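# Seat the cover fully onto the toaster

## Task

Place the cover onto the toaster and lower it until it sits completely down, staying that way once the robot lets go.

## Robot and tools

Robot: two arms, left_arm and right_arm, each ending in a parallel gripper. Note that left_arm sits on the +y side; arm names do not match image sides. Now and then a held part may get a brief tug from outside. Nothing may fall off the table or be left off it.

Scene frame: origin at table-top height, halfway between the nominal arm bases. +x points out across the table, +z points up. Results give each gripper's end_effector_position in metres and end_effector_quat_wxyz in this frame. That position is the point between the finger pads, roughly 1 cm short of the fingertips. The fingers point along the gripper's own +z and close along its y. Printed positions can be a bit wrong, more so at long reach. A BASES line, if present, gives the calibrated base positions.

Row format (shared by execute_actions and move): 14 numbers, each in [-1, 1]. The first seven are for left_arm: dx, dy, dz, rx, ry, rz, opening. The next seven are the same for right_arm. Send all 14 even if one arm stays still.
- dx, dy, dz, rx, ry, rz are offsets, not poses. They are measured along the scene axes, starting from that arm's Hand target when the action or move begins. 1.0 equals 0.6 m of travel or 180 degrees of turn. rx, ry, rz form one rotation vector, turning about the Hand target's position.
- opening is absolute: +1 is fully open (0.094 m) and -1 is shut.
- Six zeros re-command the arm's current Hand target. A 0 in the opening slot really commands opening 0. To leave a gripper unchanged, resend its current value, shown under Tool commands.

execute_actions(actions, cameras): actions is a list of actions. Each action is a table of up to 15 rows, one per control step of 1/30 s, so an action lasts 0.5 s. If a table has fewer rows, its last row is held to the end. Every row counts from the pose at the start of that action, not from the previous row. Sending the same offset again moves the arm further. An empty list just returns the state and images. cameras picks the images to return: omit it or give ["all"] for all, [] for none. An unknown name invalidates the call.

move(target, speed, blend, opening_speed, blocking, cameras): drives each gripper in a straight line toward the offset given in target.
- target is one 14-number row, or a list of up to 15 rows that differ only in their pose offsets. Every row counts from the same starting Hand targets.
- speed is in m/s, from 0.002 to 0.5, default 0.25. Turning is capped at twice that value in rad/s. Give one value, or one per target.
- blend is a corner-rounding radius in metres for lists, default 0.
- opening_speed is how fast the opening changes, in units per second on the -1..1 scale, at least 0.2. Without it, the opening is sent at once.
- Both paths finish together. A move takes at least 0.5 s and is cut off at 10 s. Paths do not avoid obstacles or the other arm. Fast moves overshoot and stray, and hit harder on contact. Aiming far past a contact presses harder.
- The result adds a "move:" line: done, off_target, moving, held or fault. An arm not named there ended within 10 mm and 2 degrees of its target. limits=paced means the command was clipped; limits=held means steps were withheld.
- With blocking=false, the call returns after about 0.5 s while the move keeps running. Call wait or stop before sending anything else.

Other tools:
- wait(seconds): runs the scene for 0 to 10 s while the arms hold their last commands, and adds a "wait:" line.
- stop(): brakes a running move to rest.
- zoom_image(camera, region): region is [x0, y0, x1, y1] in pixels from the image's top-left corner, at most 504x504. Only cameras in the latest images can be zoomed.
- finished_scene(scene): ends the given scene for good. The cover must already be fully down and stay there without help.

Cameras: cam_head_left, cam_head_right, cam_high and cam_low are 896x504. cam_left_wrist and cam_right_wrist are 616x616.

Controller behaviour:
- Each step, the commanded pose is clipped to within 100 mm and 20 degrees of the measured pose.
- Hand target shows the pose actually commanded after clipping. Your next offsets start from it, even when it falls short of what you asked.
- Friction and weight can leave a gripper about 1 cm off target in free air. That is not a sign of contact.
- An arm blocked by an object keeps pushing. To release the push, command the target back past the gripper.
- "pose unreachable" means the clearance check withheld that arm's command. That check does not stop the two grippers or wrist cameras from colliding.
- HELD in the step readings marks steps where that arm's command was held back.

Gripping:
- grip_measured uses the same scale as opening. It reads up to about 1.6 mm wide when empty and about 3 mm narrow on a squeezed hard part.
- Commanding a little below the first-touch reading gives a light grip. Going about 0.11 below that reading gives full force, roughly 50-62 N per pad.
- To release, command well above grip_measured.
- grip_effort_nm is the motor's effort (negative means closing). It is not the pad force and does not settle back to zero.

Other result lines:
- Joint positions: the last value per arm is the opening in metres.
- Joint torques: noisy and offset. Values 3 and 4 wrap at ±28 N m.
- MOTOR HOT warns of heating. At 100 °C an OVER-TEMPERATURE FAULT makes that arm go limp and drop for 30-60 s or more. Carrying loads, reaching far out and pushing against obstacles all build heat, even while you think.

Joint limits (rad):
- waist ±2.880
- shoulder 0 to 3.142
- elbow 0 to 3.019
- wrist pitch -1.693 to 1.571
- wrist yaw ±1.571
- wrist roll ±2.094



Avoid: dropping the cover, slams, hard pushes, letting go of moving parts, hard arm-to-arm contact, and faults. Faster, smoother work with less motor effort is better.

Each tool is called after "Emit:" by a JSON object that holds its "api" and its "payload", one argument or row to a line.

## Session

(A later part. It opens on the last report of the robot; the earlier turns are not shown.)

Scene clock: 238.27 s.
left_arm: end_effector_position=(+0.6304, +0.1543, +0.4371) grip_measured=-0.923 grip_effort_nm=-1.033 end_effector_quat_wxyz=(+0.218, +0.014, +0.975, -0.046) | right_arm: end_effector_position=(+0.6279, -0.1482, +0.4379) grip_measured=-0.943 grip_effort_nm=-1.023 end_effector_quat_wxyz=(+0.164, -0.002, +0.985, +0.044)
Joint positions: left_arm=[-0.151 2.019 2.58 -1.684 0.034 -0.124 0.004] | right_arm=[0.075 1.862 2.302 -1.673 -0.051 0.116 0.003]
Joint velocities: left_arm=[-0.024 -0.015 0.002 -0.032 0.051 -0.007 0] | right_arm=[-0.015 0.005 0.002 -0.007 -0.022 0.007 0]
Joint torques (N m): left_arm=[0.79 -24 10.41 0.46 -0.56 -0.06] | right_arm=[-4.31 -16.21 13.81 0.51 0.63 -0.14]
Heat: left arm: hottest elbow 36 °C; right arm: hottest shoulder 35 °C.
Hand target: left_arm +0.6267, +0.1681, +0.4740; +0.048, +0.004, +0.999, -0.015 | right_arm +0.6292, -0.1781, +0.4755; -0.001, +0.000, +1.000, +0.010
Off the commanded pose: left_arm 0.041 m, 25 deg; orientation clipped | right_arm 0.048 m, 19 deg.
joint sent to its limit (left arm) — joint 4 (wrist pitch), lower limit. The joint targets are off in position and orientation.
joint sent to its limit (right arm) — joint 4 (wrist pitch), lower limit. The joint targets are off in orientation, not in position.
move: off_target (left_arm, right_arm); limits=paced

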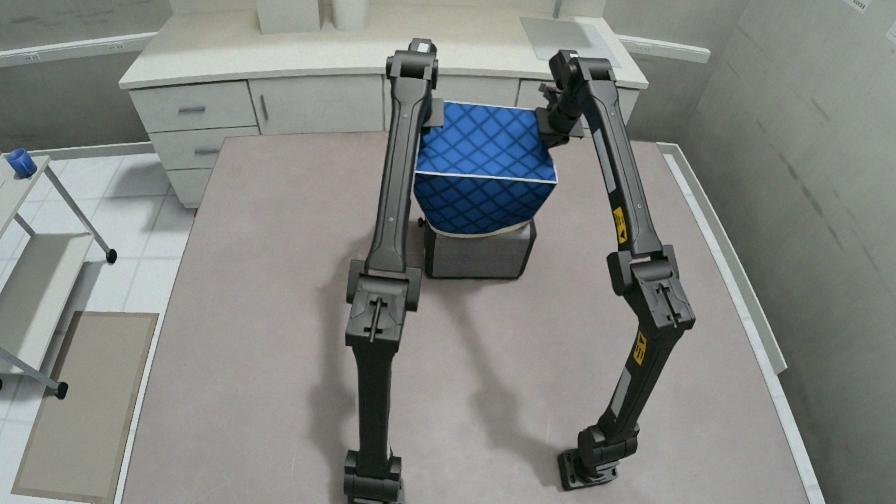

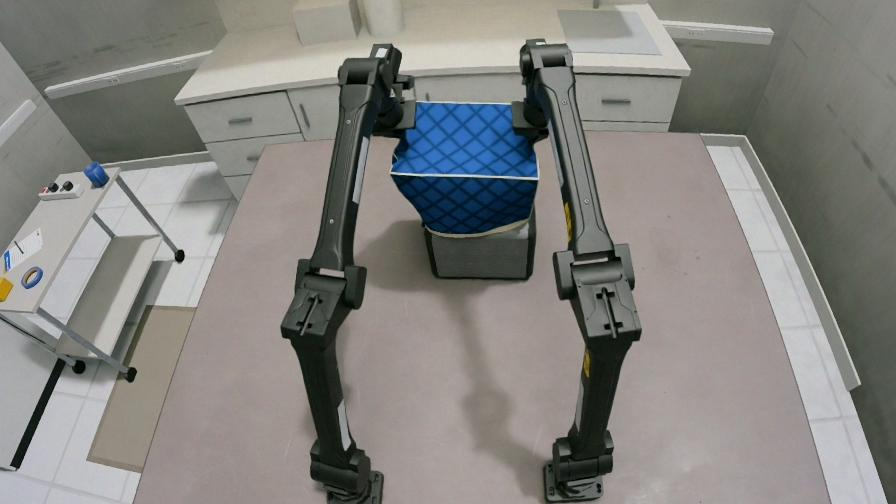

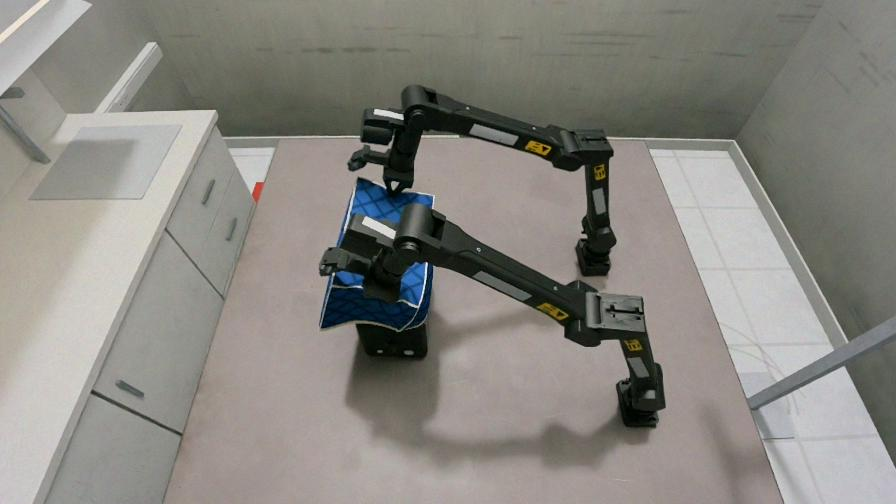

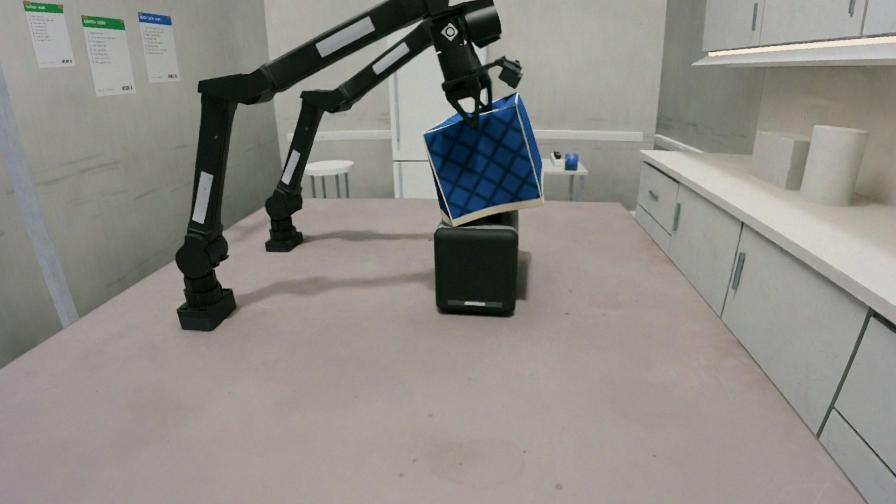

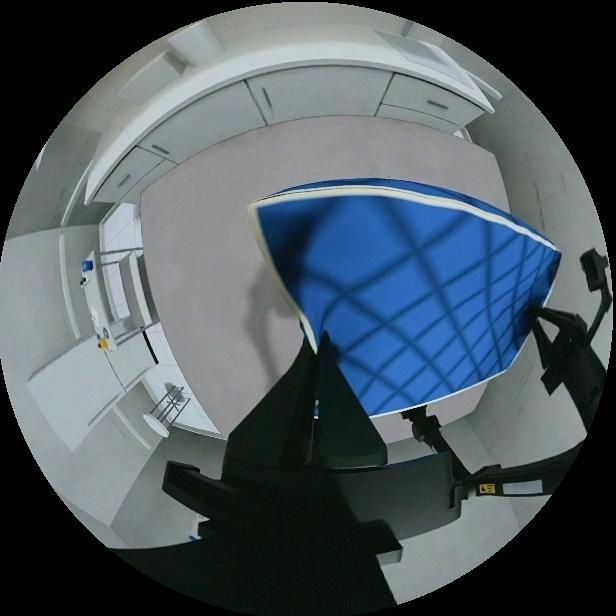

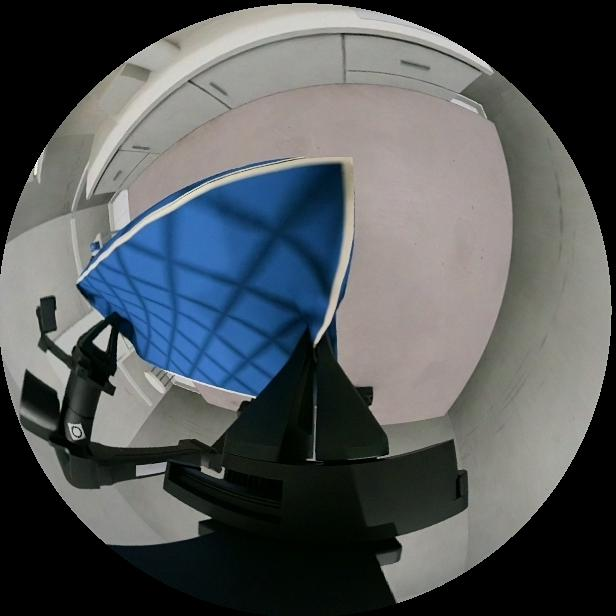

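Emit:
{"api": "move", "payload": {
  "target": [
    [-0.424,-0.005,-0.03,0,0,0,-1,-0.424,0.015,-0.03,0,0,0,-1],
    [-0.424,-0.005,-0.425,0,0,0,-1,-0.424,0.015,-0.43,0,0,0,-1]
  ],
  "speed": 0.12
}}

Emit:
{"api": "zoom_image", "payload": {
  "camera": "cam_low",
  "region": [280, 120, 560, 340]
}}

Scene clock: 255.03 s.
left_arm: end_effector_position=(+0.3646, +0.1487, +0.2205) grip_measured=-0.923 grip_effort_nm=-1.033 end_effector_quat_wxyz=(+0.046, +0.018, +0.998, -0.035) | right_arm: end_effector_position=(+0.3737, -0.1515, +0.2334) grip_measured=-0.943 grip_effort_nm=-1.028 end_effector_quat_wxyz=(+0.015, -0.016, +0.999, +0.036)
Joint positions: left_arm=[-0.251 1.376 1.208 -1.297 0.048 -0.212 0.004] | right_arm=[0.136 1.298 1.118 -1.35 -0.067 0.142 0.003]
Joint velocities: left_arm=[-0.015 -0.005 0.002 -0.002 0.051 -0.051 0] | right_arm=[-0.005 -0.024 0.002 -0.007 0.037 -0.007 -0.001]
Joint torques (N m): left_arm=[2.84 -10.81 7.23 0.28 -1.55 0.1] | right_arm=[-3.02 -6.07 7.62 -0.1 1.76 0.16]
Heat: left arm: hottest elbow 36 °C; right arm: hottest shoulder 36 °C.
Hand target: left_arm +0.3712, +0.1703, +0.2166; +0.048, +0.001, +0.999, -0.014 | right_arm +0.3714, -0.1700, +0.2205; -0.001, +0.000, +1.000, +0.010
Off the commanded pose: left_arm 0.018 m, 3 deg | right_arm 0.024 m, 4 deg.
move: off_target (left_arm, right_arm)

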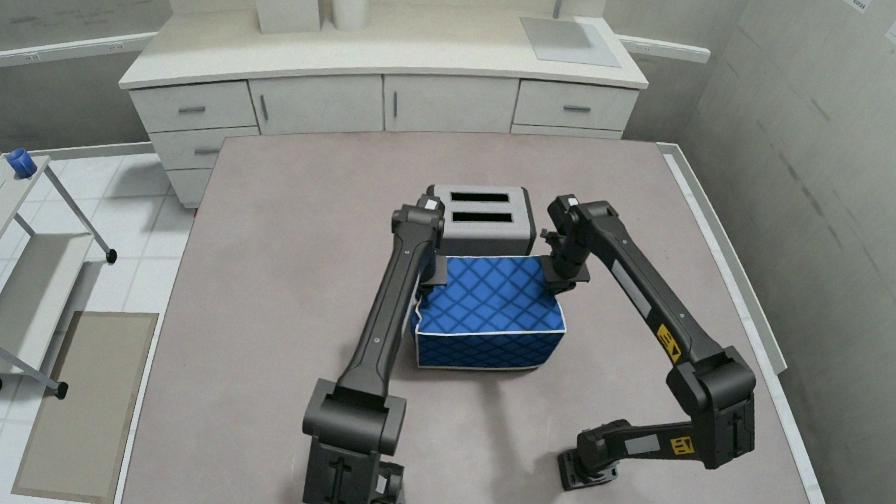

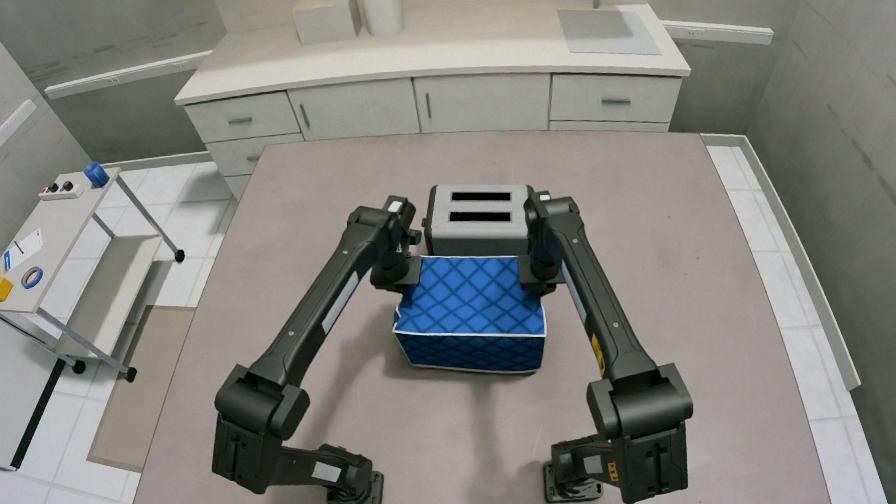

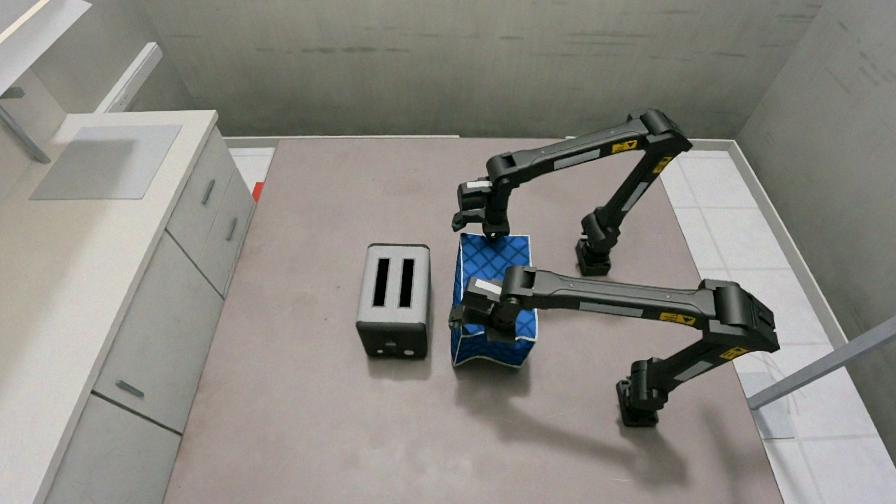

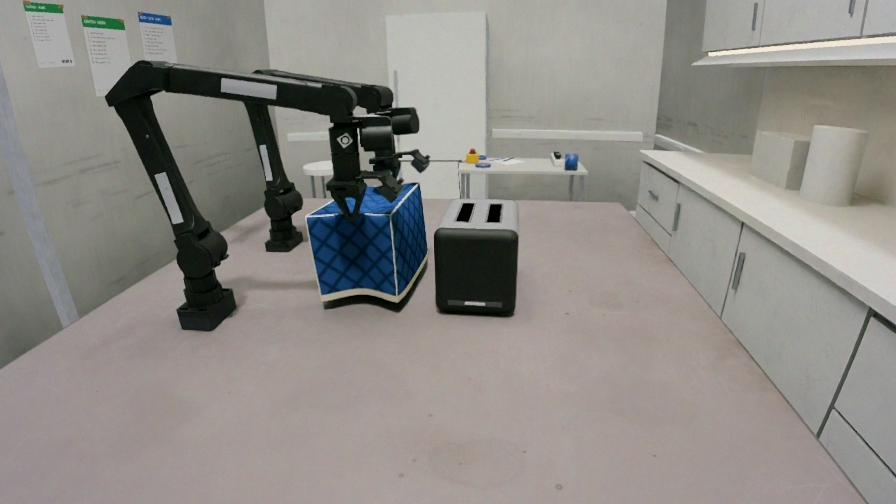

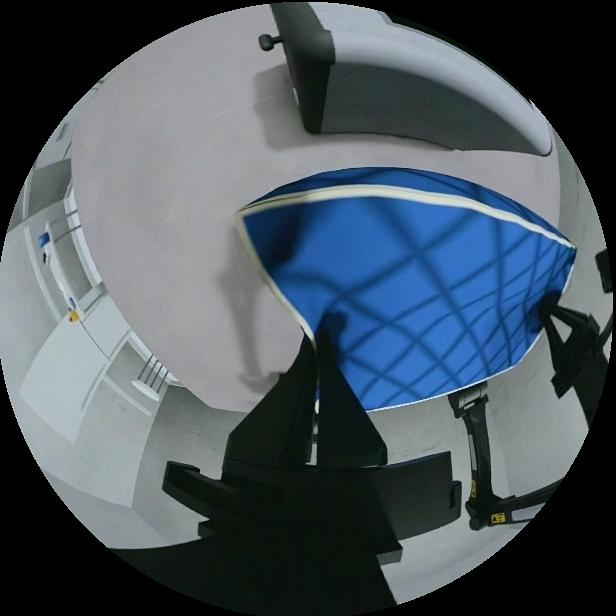

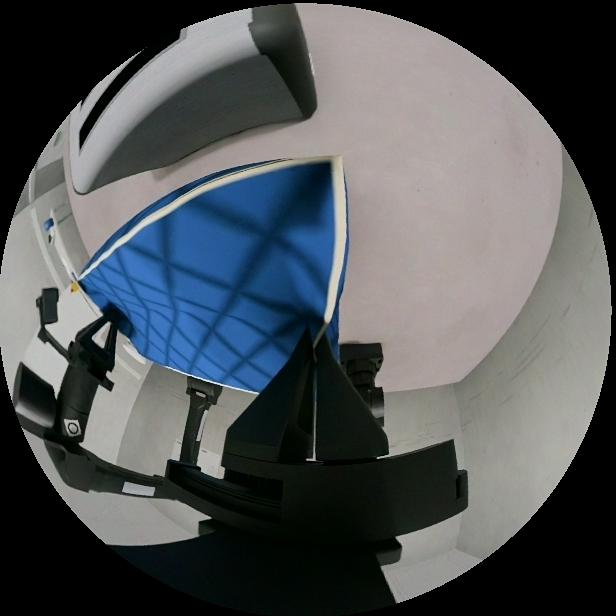

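Scaled by 1.800.

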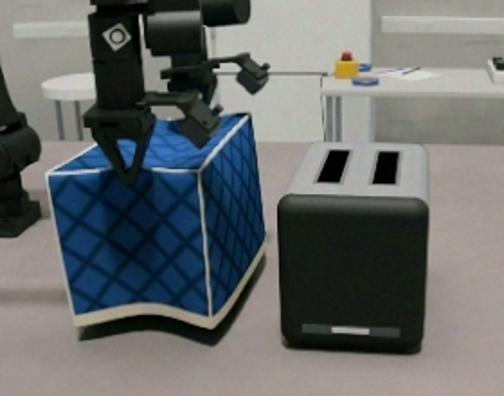

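Emit:
{"api": "move", "payload": {
  "target": [0,-0.01,-0.035,0,0,0,-1,0,0.01,-0.05,0,0,0,-1],
  "speed": 0.08,
  "cameras": []
}}

Emit:
{"api": "move", "payload": {
  "target": [0,0,0,0,0,0,1,0,0,0,0,0,0,1],
  "opening_speed": 0.8,
  "cameras": []
}}

Emit:
{"api": "move", "payload": {
  "target": [0,0.05,0.13,0,0,0,1,0,-0.05,0.13,0,0,0,1],
  "speed": 0.12,
  "cameras": []
}}

Emit:
{"api": "move", "payload": {
  "target": [0,0.04,0,-0.167,-0.14,-0.036,1,0,-0.04,0,0.167,-0.14,0.036,1]
}}

Scene clock: 265.50 s.
left_arm: end_effector_position=(+0.3649, +0.1493, +0.2017) grip_measured=-0.923 grip_effort_nm=-1.023 end_effector_quat_wxyz=(+0.048, +0.017, +0.998, -0.034) | right_arm: end_effector_position=(+0.3745, -0.1492, +0.2052) grip_measured=-0.943 grip_effort_nm=-1.043 end_effector_quat_wxyz=(+0.017, -0.014, +0.999, +0.035)
Joint positions: left_arm=[-0.251 1.384 1.166 -1.243 0.045 -0.215 0.004] | right_arm=[0.143 1.315 1.059 -1.269 -0.064 0.155 0.003]
Joint velocities: left_arm=[-0.005 -0.005 -0.007 0.002 0.007 -0.007 0] | right_arm=[-0.015 -0.005 -0.002 0.017 -0.007 -0.051 0.001]
Joint torques (N m): left_arm=[1.79 -10.58 7.1 0.4 -1.47 -0.01] | right_arm=[-2.26 -5.95 7.28 0.03 1.64 0.2]
Heat: left arm: hottest elbow 36 °C; right arm: hottest shoulder 35 °C.
Hand target: left_arm +0.3711, +0.1647, +0.1955; +0.048, +0.001, +0.999, -0.014 | right_arm +0.3708, -0.1639, +0.1903; -0.001, +0.000, +1.000, +0.011
Off the commanded pose: left_arm 0.017 m, 3 deg | right_arm 0.021 m, 4 deg.
move: off_target (left_arm, right_arm)
No camera images: "cameras" was empty.

Scene clock: 268.37 s.
left_arm: end_effector_position=(+0.3664, +0.1586, +0.2005) grip_measured=+0.997 grip_effort_nm=0.100 end_effector_quat_wxyz=(+0.051, +0.011, +0.999, -0.016) | right_arm: end_effector_position=(+0.3745, -0.1577, +0.2032) grip_measured=+0.997 grip_effort_nm=0.090 end_effector_quat_wxyz=(+0.018, -0.011, +1.000, +0.016)
Joint positions: left_arm=[-0.243 1.384 1.163 -1.243 0.009 -0.215 0.094] | right_arm=[0.138 1.315 1.054 -1.269 -0.026 0.155 0.094]
Joint velocities: left_arm=[0.005 -0.015 -0.002 -0.002 -0.081 0.037 0] | right_arm=[0.005 -0.015 0.007 0.007 0.037 -0.066 0]
Joint torques (N m): left_arm=[1.14 -10.87 7.3 0.35 -0.13 -0.01] | right_arm=[-1.9 -5.95 7.64 0.08 0.2 0.21]
Heat: left arm: hottest elbow 36 °C; right arm: hottest shoulder 35 °C.
Hand target: left_arm +0.3711, +0.1648, +0.1956; +0.048, +0.001, +0.999, -0.014 | right_arm +0.3708, -0.1640, +0.1903; -0.001, +0.000, +1.000, +0.011
Off the commanded pose: left_arm 0.009 m, 1 deg | right_arm 0.015 m, 3 deg.
move: off_target (right_arm)
No camera images: "cameras" was empty.

Scene clock: 269.80 s.
left_arm: end_effector_position=(+0.3615, +0.1890, +0.2497) grip_measured=+0.998 grip_effort_nm=0.105 end_effector_quat_wxyz=(+0.024, +0.003, +1.000, -0.009) | right_arm: end_effector_position=(+0.3573, -0.1905, +0.2436) grip_measured=+0.998 grip_effort_nm=0.095 end_effector_quat_wxyz=(-0.031, +0.002, +0.999, +0.007)
Joint positions: left_arm=[-0.173 1.371 1.284 -1.434 0.009 -0.162 0.094] | right_arm=[0.057 1.302 1.149 -1.479 -0.02 0.098 0.094]
Joint velocities: left_arm=[0.005 -0.005 0.007 0.002 -0.022 0.007 0] | right_arm=[-0.015 0.015 -0.007 0.007 -0.022 -0.007 0.001]
Joint torques (N m): left_arm=[0.91 -12.63 10.5 -0.25 0.09 0.16] | right_arm=[-2.08 -8 13.74 -0.24 0.15 -0.07]
Heat: left arm: hottest elbow 36 °C; right arm: hottest shoulder 34 °C.
Hand target: left_arm +0.3715, +0.1933, +0.2738; +0.048, +0.001, +0.999, -0.014 | right_arm +0.3721, -0.1942, +0.2685; -0.001, +0.000, +1.000, +0.009
Off the commanded pose: left_arm 0.026 m, 3 deg | right_arm 0.028 m, 3 deg.
move: off_target (left_arm, right_arm)
No camera images: "cameras" was empty.

Scene clock: 272.07 s.
left_arm: end_effector_position=(+0.3690, +0.2107, +0.2636) grip_measured=+0.998 grip_effort_nm=0.100 end_effector_quat_wxyz=(+0.236, +0.046, +0.930, -0.279) | right_arm: end_effector_position=(+0.3743, -0.2159, +0.2678) grip_measured=+0.998 grip_effort_nm=0.090 end_effector_quat_wxyz=(+0.201, -0.054, +0.942, +0.265)
Joint positions: left_arm=[0.128 1.156 0.995 -0.977 0.632 0.088 0.094] | right_arm=[-0.29 1.12 0.959 -1.148 -0.633 -0.281 0.094]
Joint velocities: left_arm=[-0.005 0.005 -0.007 0.002 0.081 -0.007 -0.001] | right_arm=[0.005 -0.015 -0.007 -0.002 -0.007 -0.051 0]
Joint torques (N m): left_arm=[1.32 -10.23 7.94 1.24 0.53 0.21] | right_arm=[-2.02 -6.36 8.31 0.84 -0.59 -0.1]
Heat: left arm: hottest elbow 36 °C; right arm: hottest shoulder 34 °C.
Hand target: left_arm +0.3717, +0.2168, +0.2750; +0.259, +0.050, +0.925, -0.274 | right_arm +0.3714, -0.2192, +0.2691; +0.212, -0.058, +0.940, +0.262
Off the commanded pose: left_arm 0.012 m, 3 deg | right_arm 0.003 m, 2 deg.
move: off_target (left_arm)

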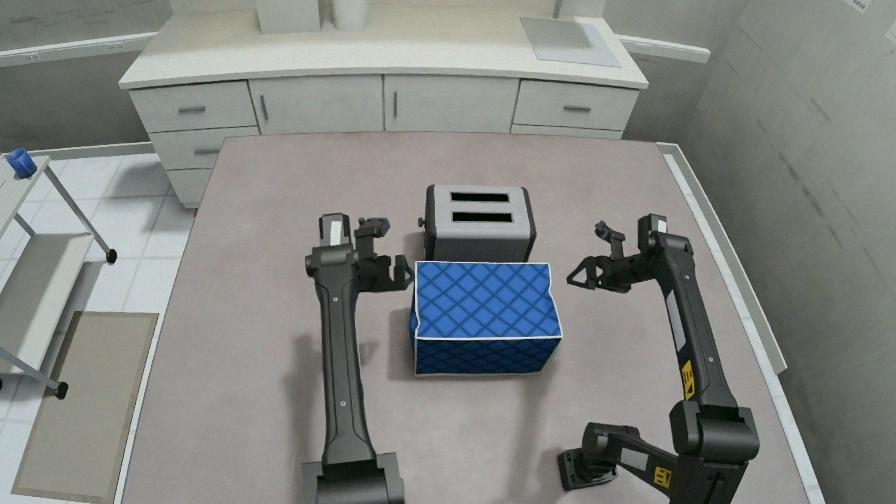

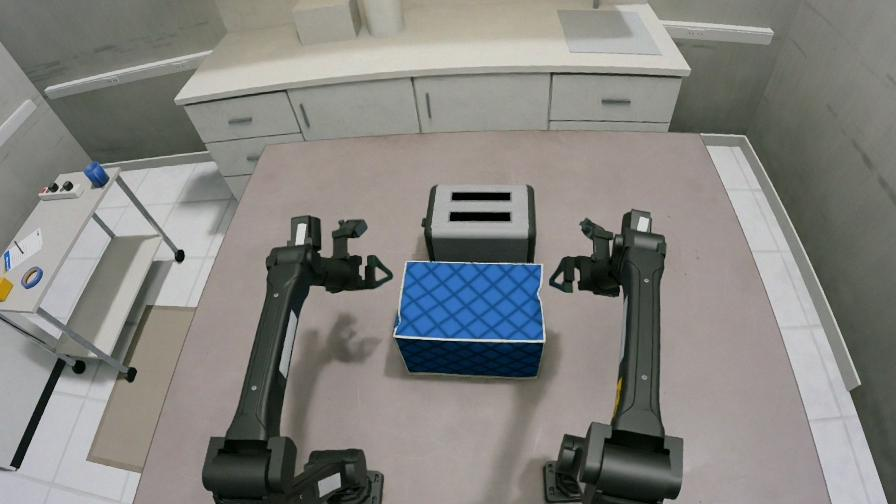

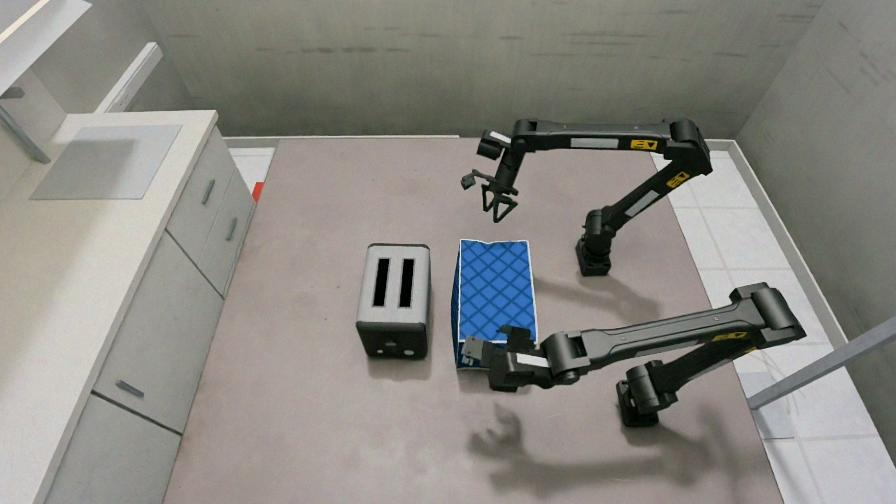

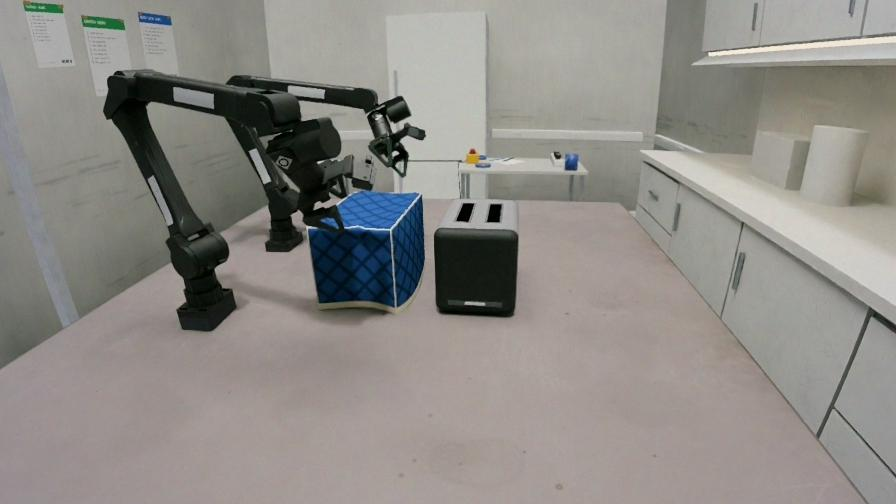

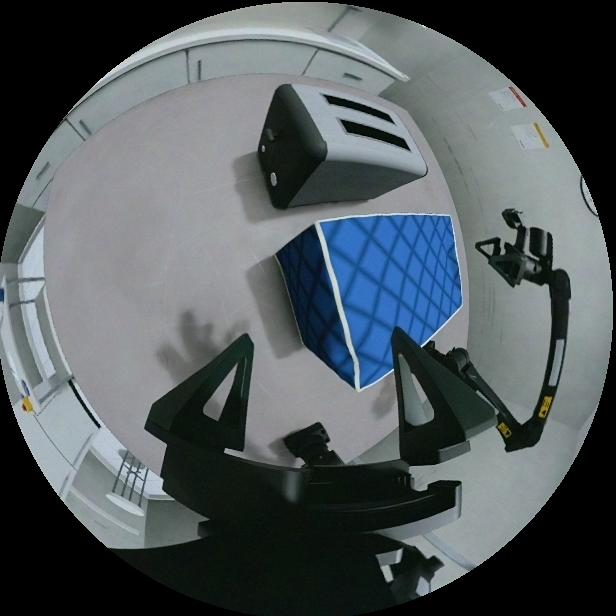

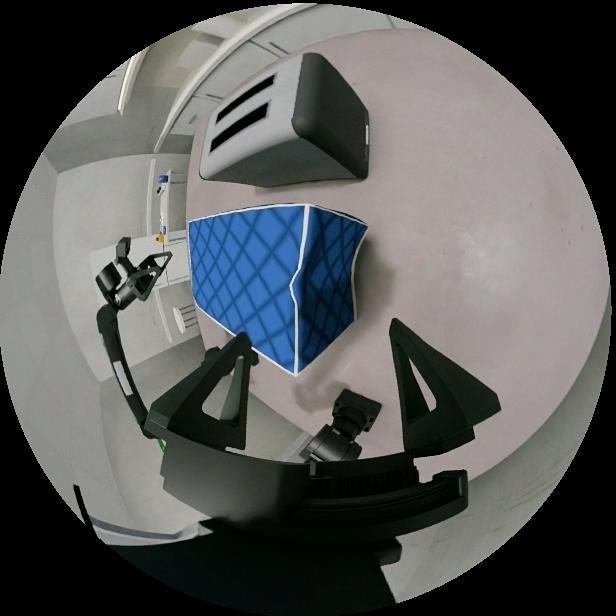

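Emit:
{"api": "move", "payload": {
  "target": [-0.005,-0.103,-0.122,0,0,0,1,-0.005,0.105,-0.118,0,0,0,1],
  "speed": 0.1
}}

Emit:
{"api": "zoom_image", "payload": {
  "camera": "cam_low",
  "region": [280, 160, 460, 340]
}}

Scene clock: 281.07 s.
left_arm: end_effector_position=(+0.3643, +0.1626, +0.1980) grip_measured=+0.998 grip_effort_nm=0.090 end_effector_quat_wxyz=(+0.252, +0.046, +0.927, -0.273) | right_arm: end_effector_position=(+0.3707, -0.1591, +0.1993) grip_measured=+0.998 grip_effort_nm=0.095 end_effector_quat_wxyz=(+0.210, -0.058, +0.939, +0.265)
Joint positions: left_arm=[-0.02 1.151 0.798 -0.662 0.551 -0.077 0.094] | right_arm=[-0.111 1.104 0.75 -0.819 -0.58 -0.077 0.094]
Joint velocities: left_arm=[-0.015 -0.005 0.002 0.012 -0.037 -0.11 -0.001] | right_arm=[-0.015 -0.005 -0.007 -0.007 0.022 0.007 -0.001]
Joint torques (N m): left_arm=[-0.97 -8.06 7.86 1.47 0.17 0.03] | right_arm=[0.03 -5.83 8.09 1.13 -0.16 0.24]
Heat: left arm: hottest elbow 35 °C; right arm: hottest shoulder 34 °C.
Hand target: left_arm +0.3680, +0.1567, +0.2004; +0.257, +0.050, +0.925, -0.274 | right_arm +0.3674, -0.1550, +0.1996; +0.213, -0.058, +0.939, +0.265
Off the commanded pose: left_arm 0.010 m, 1 deg | right_arm 0.004 m, 0 deg.
move: done

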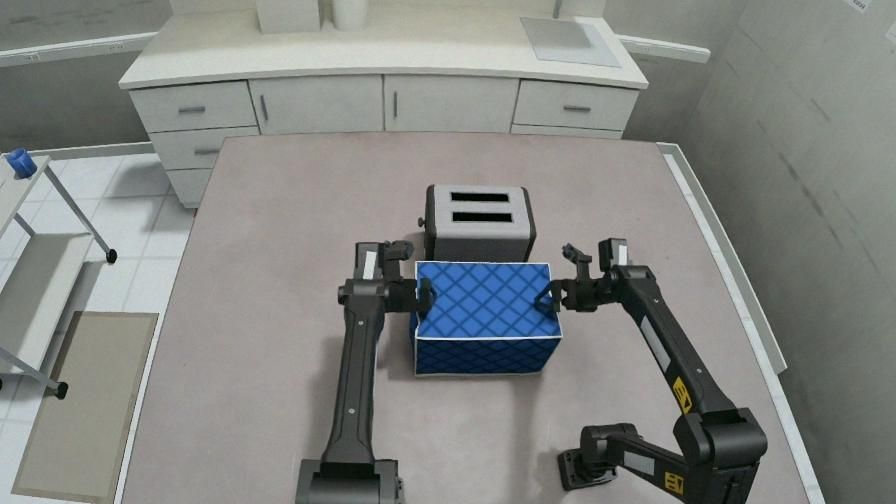

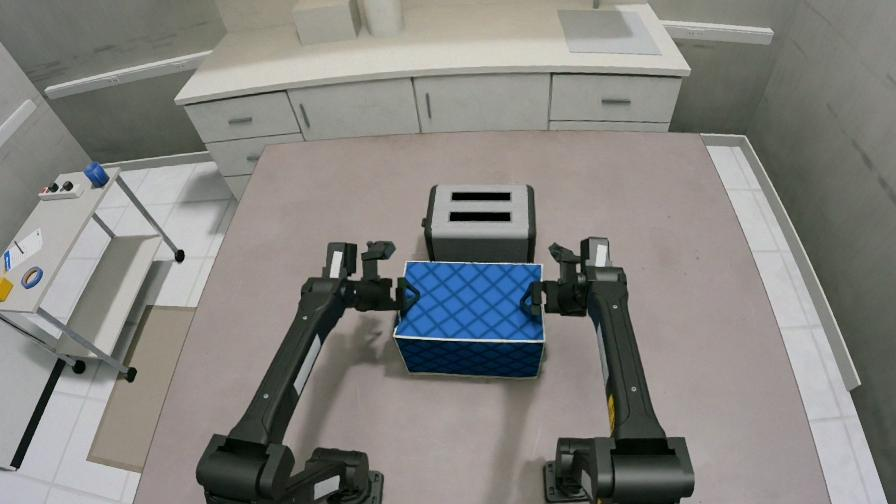

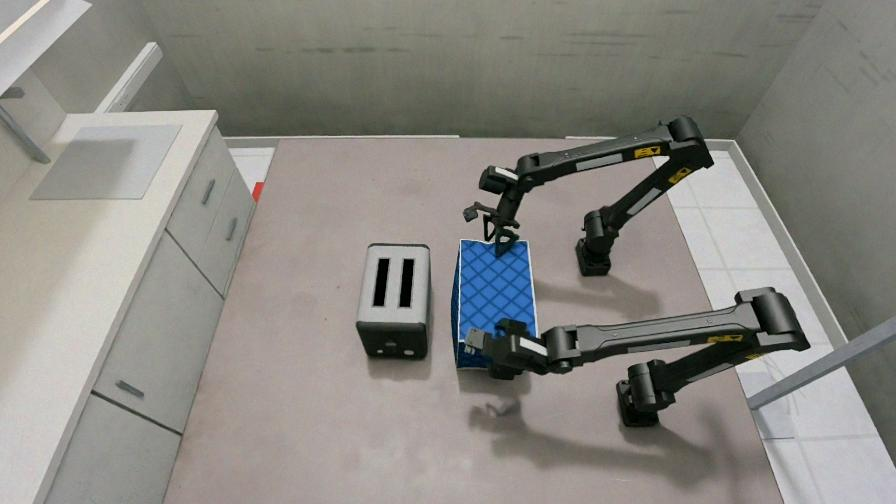

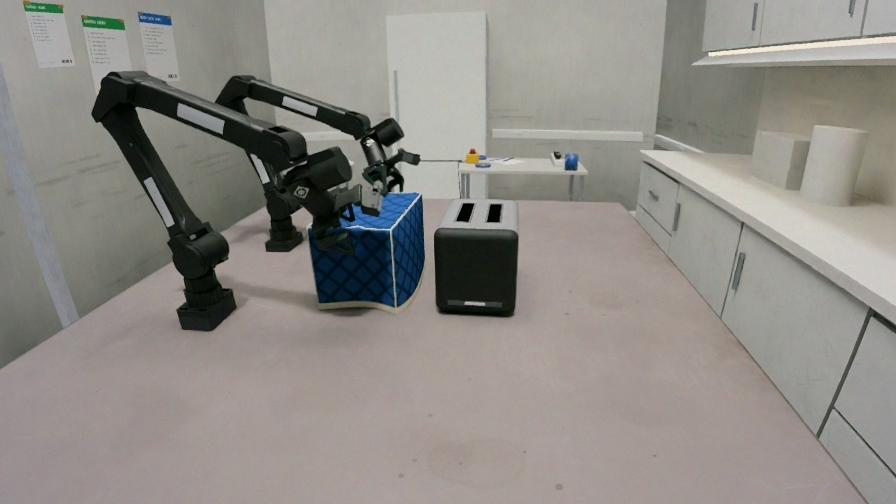

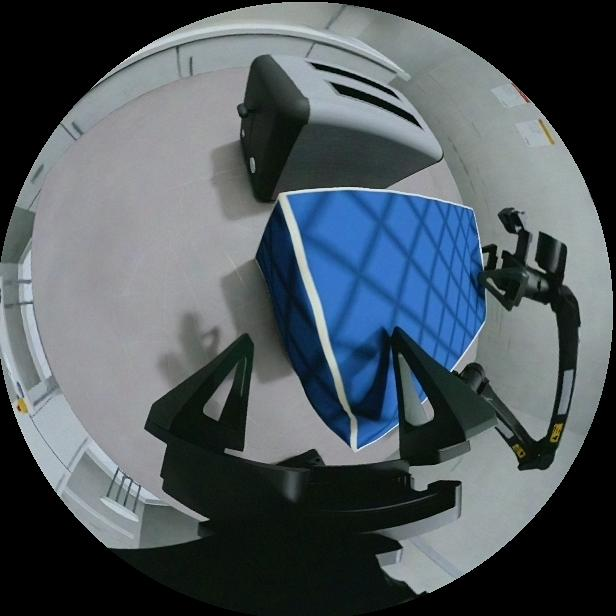

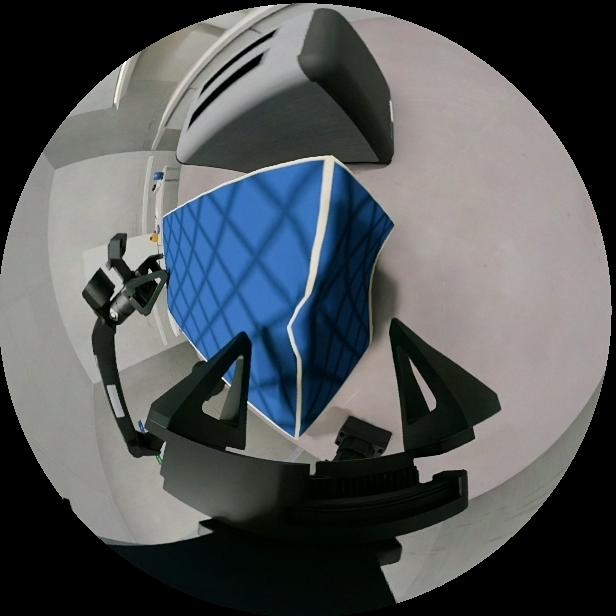

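Scaled by 2.800.

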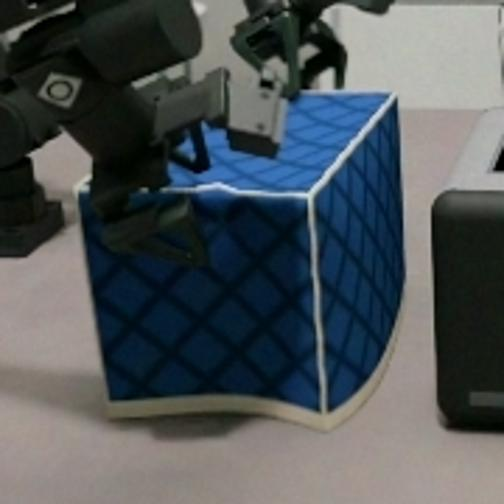

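Emit:
{"api": "move", "payload": {
  "target": [0.008,-0.008,-0.005,0,0,0,-1,0.008,0.01,-0.005,0,0,0,-1],
  "speed": 0.1,
  "opening_speed": 0.8,
  "cameras": ["cam_low","cam_head_left","cam_left_wrist","cam_right_wrist"]
}}

Scene clock: 297.03 s.
left_arm: end_effector_position=(+0.3668, +0.1527, +0.1990) grip_measured=-0.929 grip_effort_nm=-0.994 end_effector_quat_wxyz=(+0.255, +0.049, +0.925, -0.278) | right_arm: end_effector_position=(+0.3743, -0.1486, +0.2013) grip_measured=-0.935 grip_effort_nm=-0.984 end_effector_quat_wxyz=(+0.215, -0.061, +0.937, +0.268)
Joint positions: left_arm=[-0.045 1.155 0.798 -0.637 0.547 -0.1 0.003] | right_arm=[-0.08 1.104 0.749 -0.789 -0.576 -0.044 0.003]
Joint velocities: left_arm=[-0.005 -0.024 0.002 -0.002 -0.007 -0.066 -0.001] | right_arm=[-0.005 0.005 -0.007 -0.002 0.022 -0.037 -0.001]
Joint torques (N m): left_arm=[-0.5 -7.12 8.09 1.24 -0.04 0.1] | right_arm=[-0.79 -4.78 8.2 1.05 0.04 0.13]
Heat: left arm: hottest elbow 34 °C; right arm: hottest shoulder 33 °C.
Hand target: left_arm +0.3728, +0.1522, +0.1975; +0.257, +0.050, +0.925, -0.274 | right_arm +0.3722, -0.1490, +0.1966; +0.213, -0.057, +0.939, +0.265
Off the commanded pose: left_arm 0.006 m, 0 deg | right_arm 0.005 m, 1 deg.
move: done
Images, in order (width x height): cam_head_left 896x504, cam_low 896x504, cam_left_wrist 616x616, cam_right_wrist 616x616.

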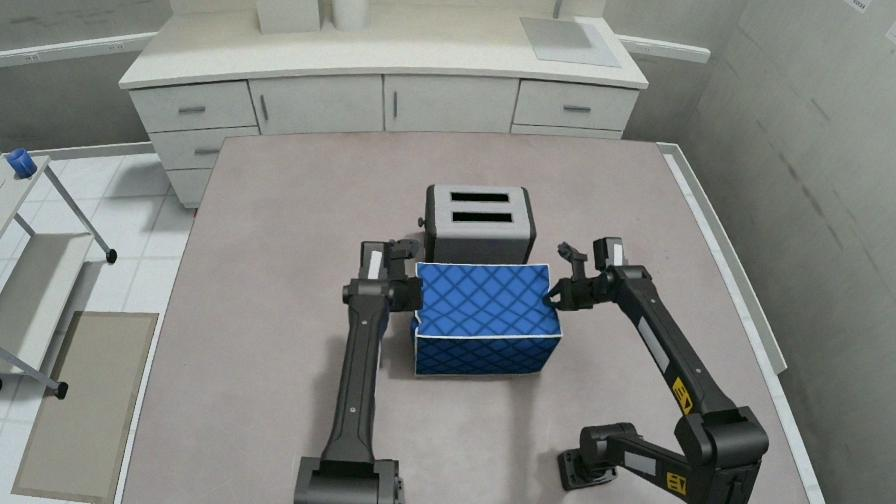

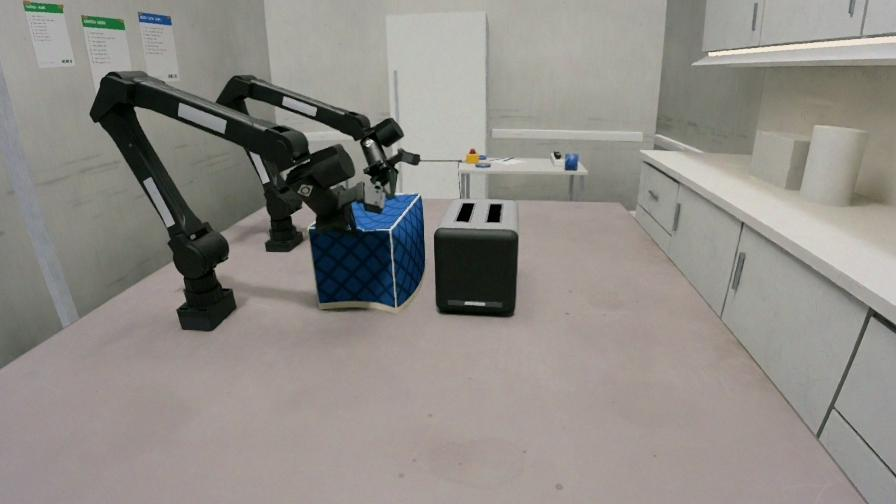

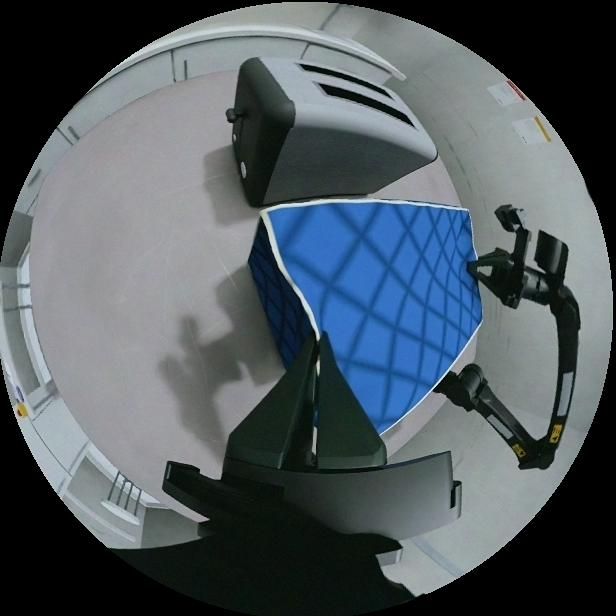

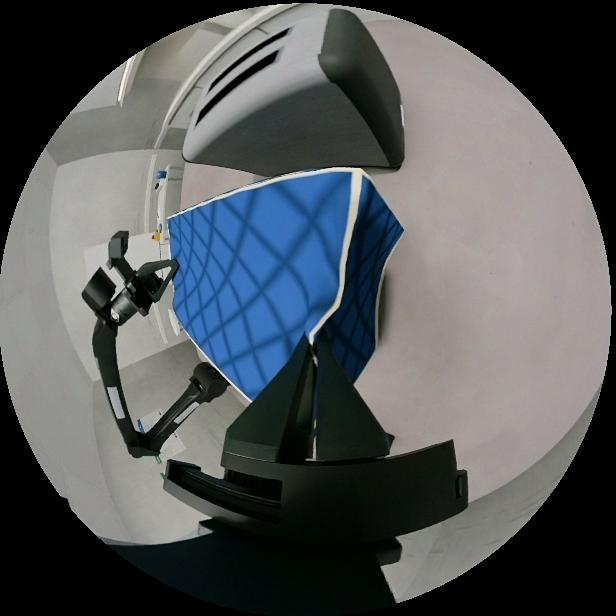

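Good pinch. Lift.

Emit:
{"api": "move", "payload": {
  "target": [0,0.01,0.4,0.08,0,0,-1,0,-0.01,0.4,-0.08,0,0,-1],
  "speed": 0.12,
  "cameras": ["cam_low","cam_head_left","cam_head_right"]
}}

Emit:
{"api": "zoom_image", "payload": {
  "camera": "cam_low",
  "region": [240, 60, 560, 340]
}}

Scene clock: 304.07 s.
left_arm: end_effector_position=(+0.3646, +0.1480, +0.4167) grip_measured=-0.933 grip_effort_nm=-1.023 end_effector_quat_wxyz=(+0.230, +0.075, +0.955, -0.170) | right_arm: end_effector_position=(+0.3657, -0.1493, +0.4172) grip_measured=-0.938 grip_effort_nm=-1.048 end_effector_quat_wxyz=(+0.188, -0.082, +0.965, +0.162)
Joint positions: left_arm=[-0.151 1.161 1.445 -1.351 0.3 -0.066 0.003] | right_arm=[0.025 1.081 1.364 -1.467 -0.328 -0.043 0.003]
Joint velocities: left_arm=[-0.015 -0.005 -0.002 -0.002 0.007 0.022 0] | right_arm=[0.005 -0.024 -0.027 -0.007 -0.022 -0.037 0]
Joint torques (N m): left_arm=[0.5 -7.88 11.4 0.5 -0.76 0.27] | right_arm=[-1.38 -3.78 14.79 0.36 0.88 -0.01]
Heat: left arm: hottest elbow 35 °C; right arm: hottest shoulder 33 °C.
Hand target: left_arm +0.3726, +0.1540, +0.4371; +0.250, +0.082, +0.952, -0.156 | right_arm +0.3756, -0.1554, +0.4369; +0.205, -0.083, +0.964, +0.147
Off the commanded pose: left_arm 0.025 m, 3 deg | right_arm 0.021 m, 3 deg.
move: off_target (left_arm, right_arm)
Images, in order (width x height): cam_head_left 896x504, cam_head_right 896x504, cam_low 896x504.

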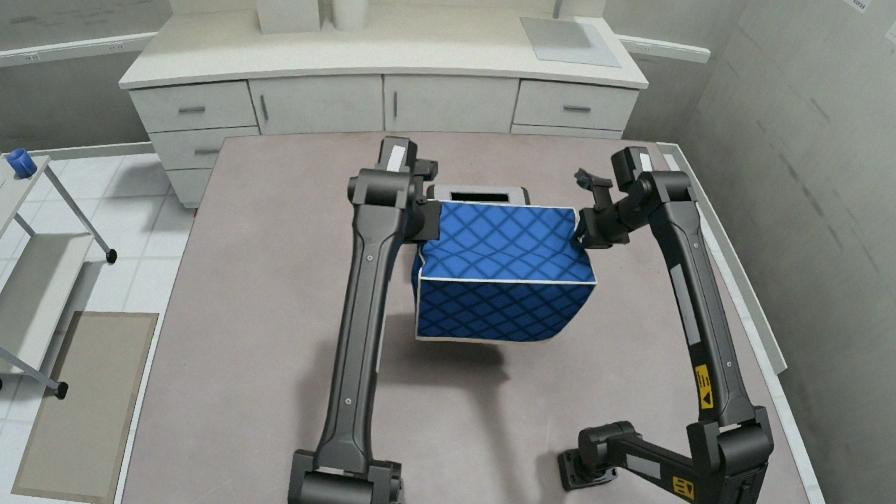

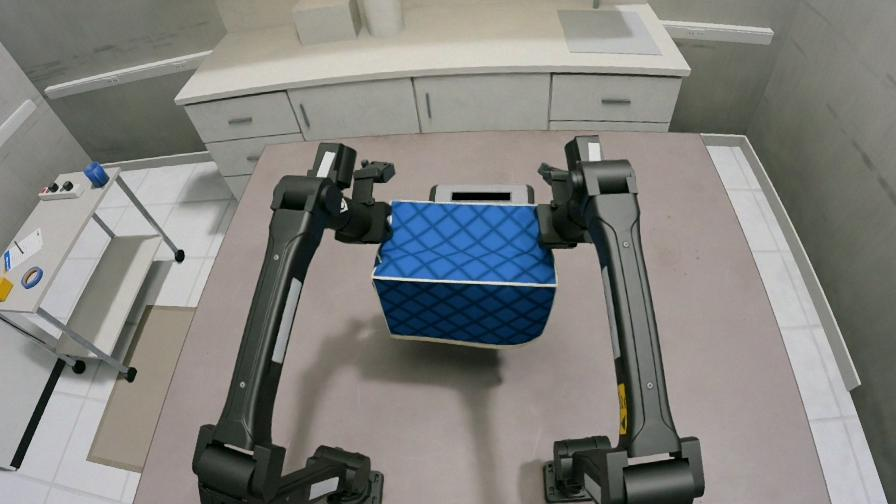

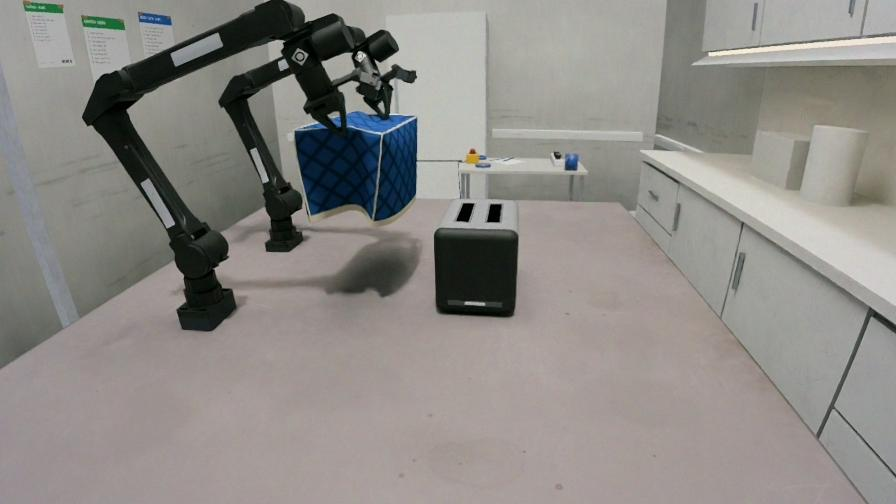

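Scaled by 1.575.

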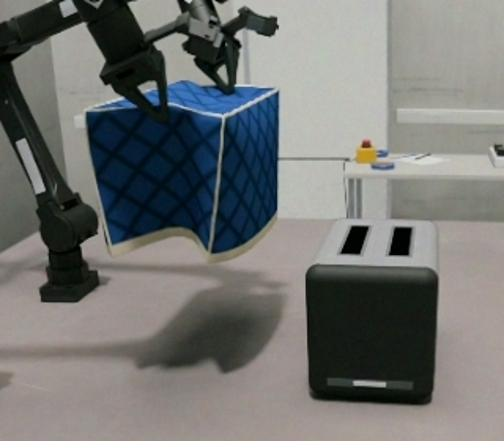

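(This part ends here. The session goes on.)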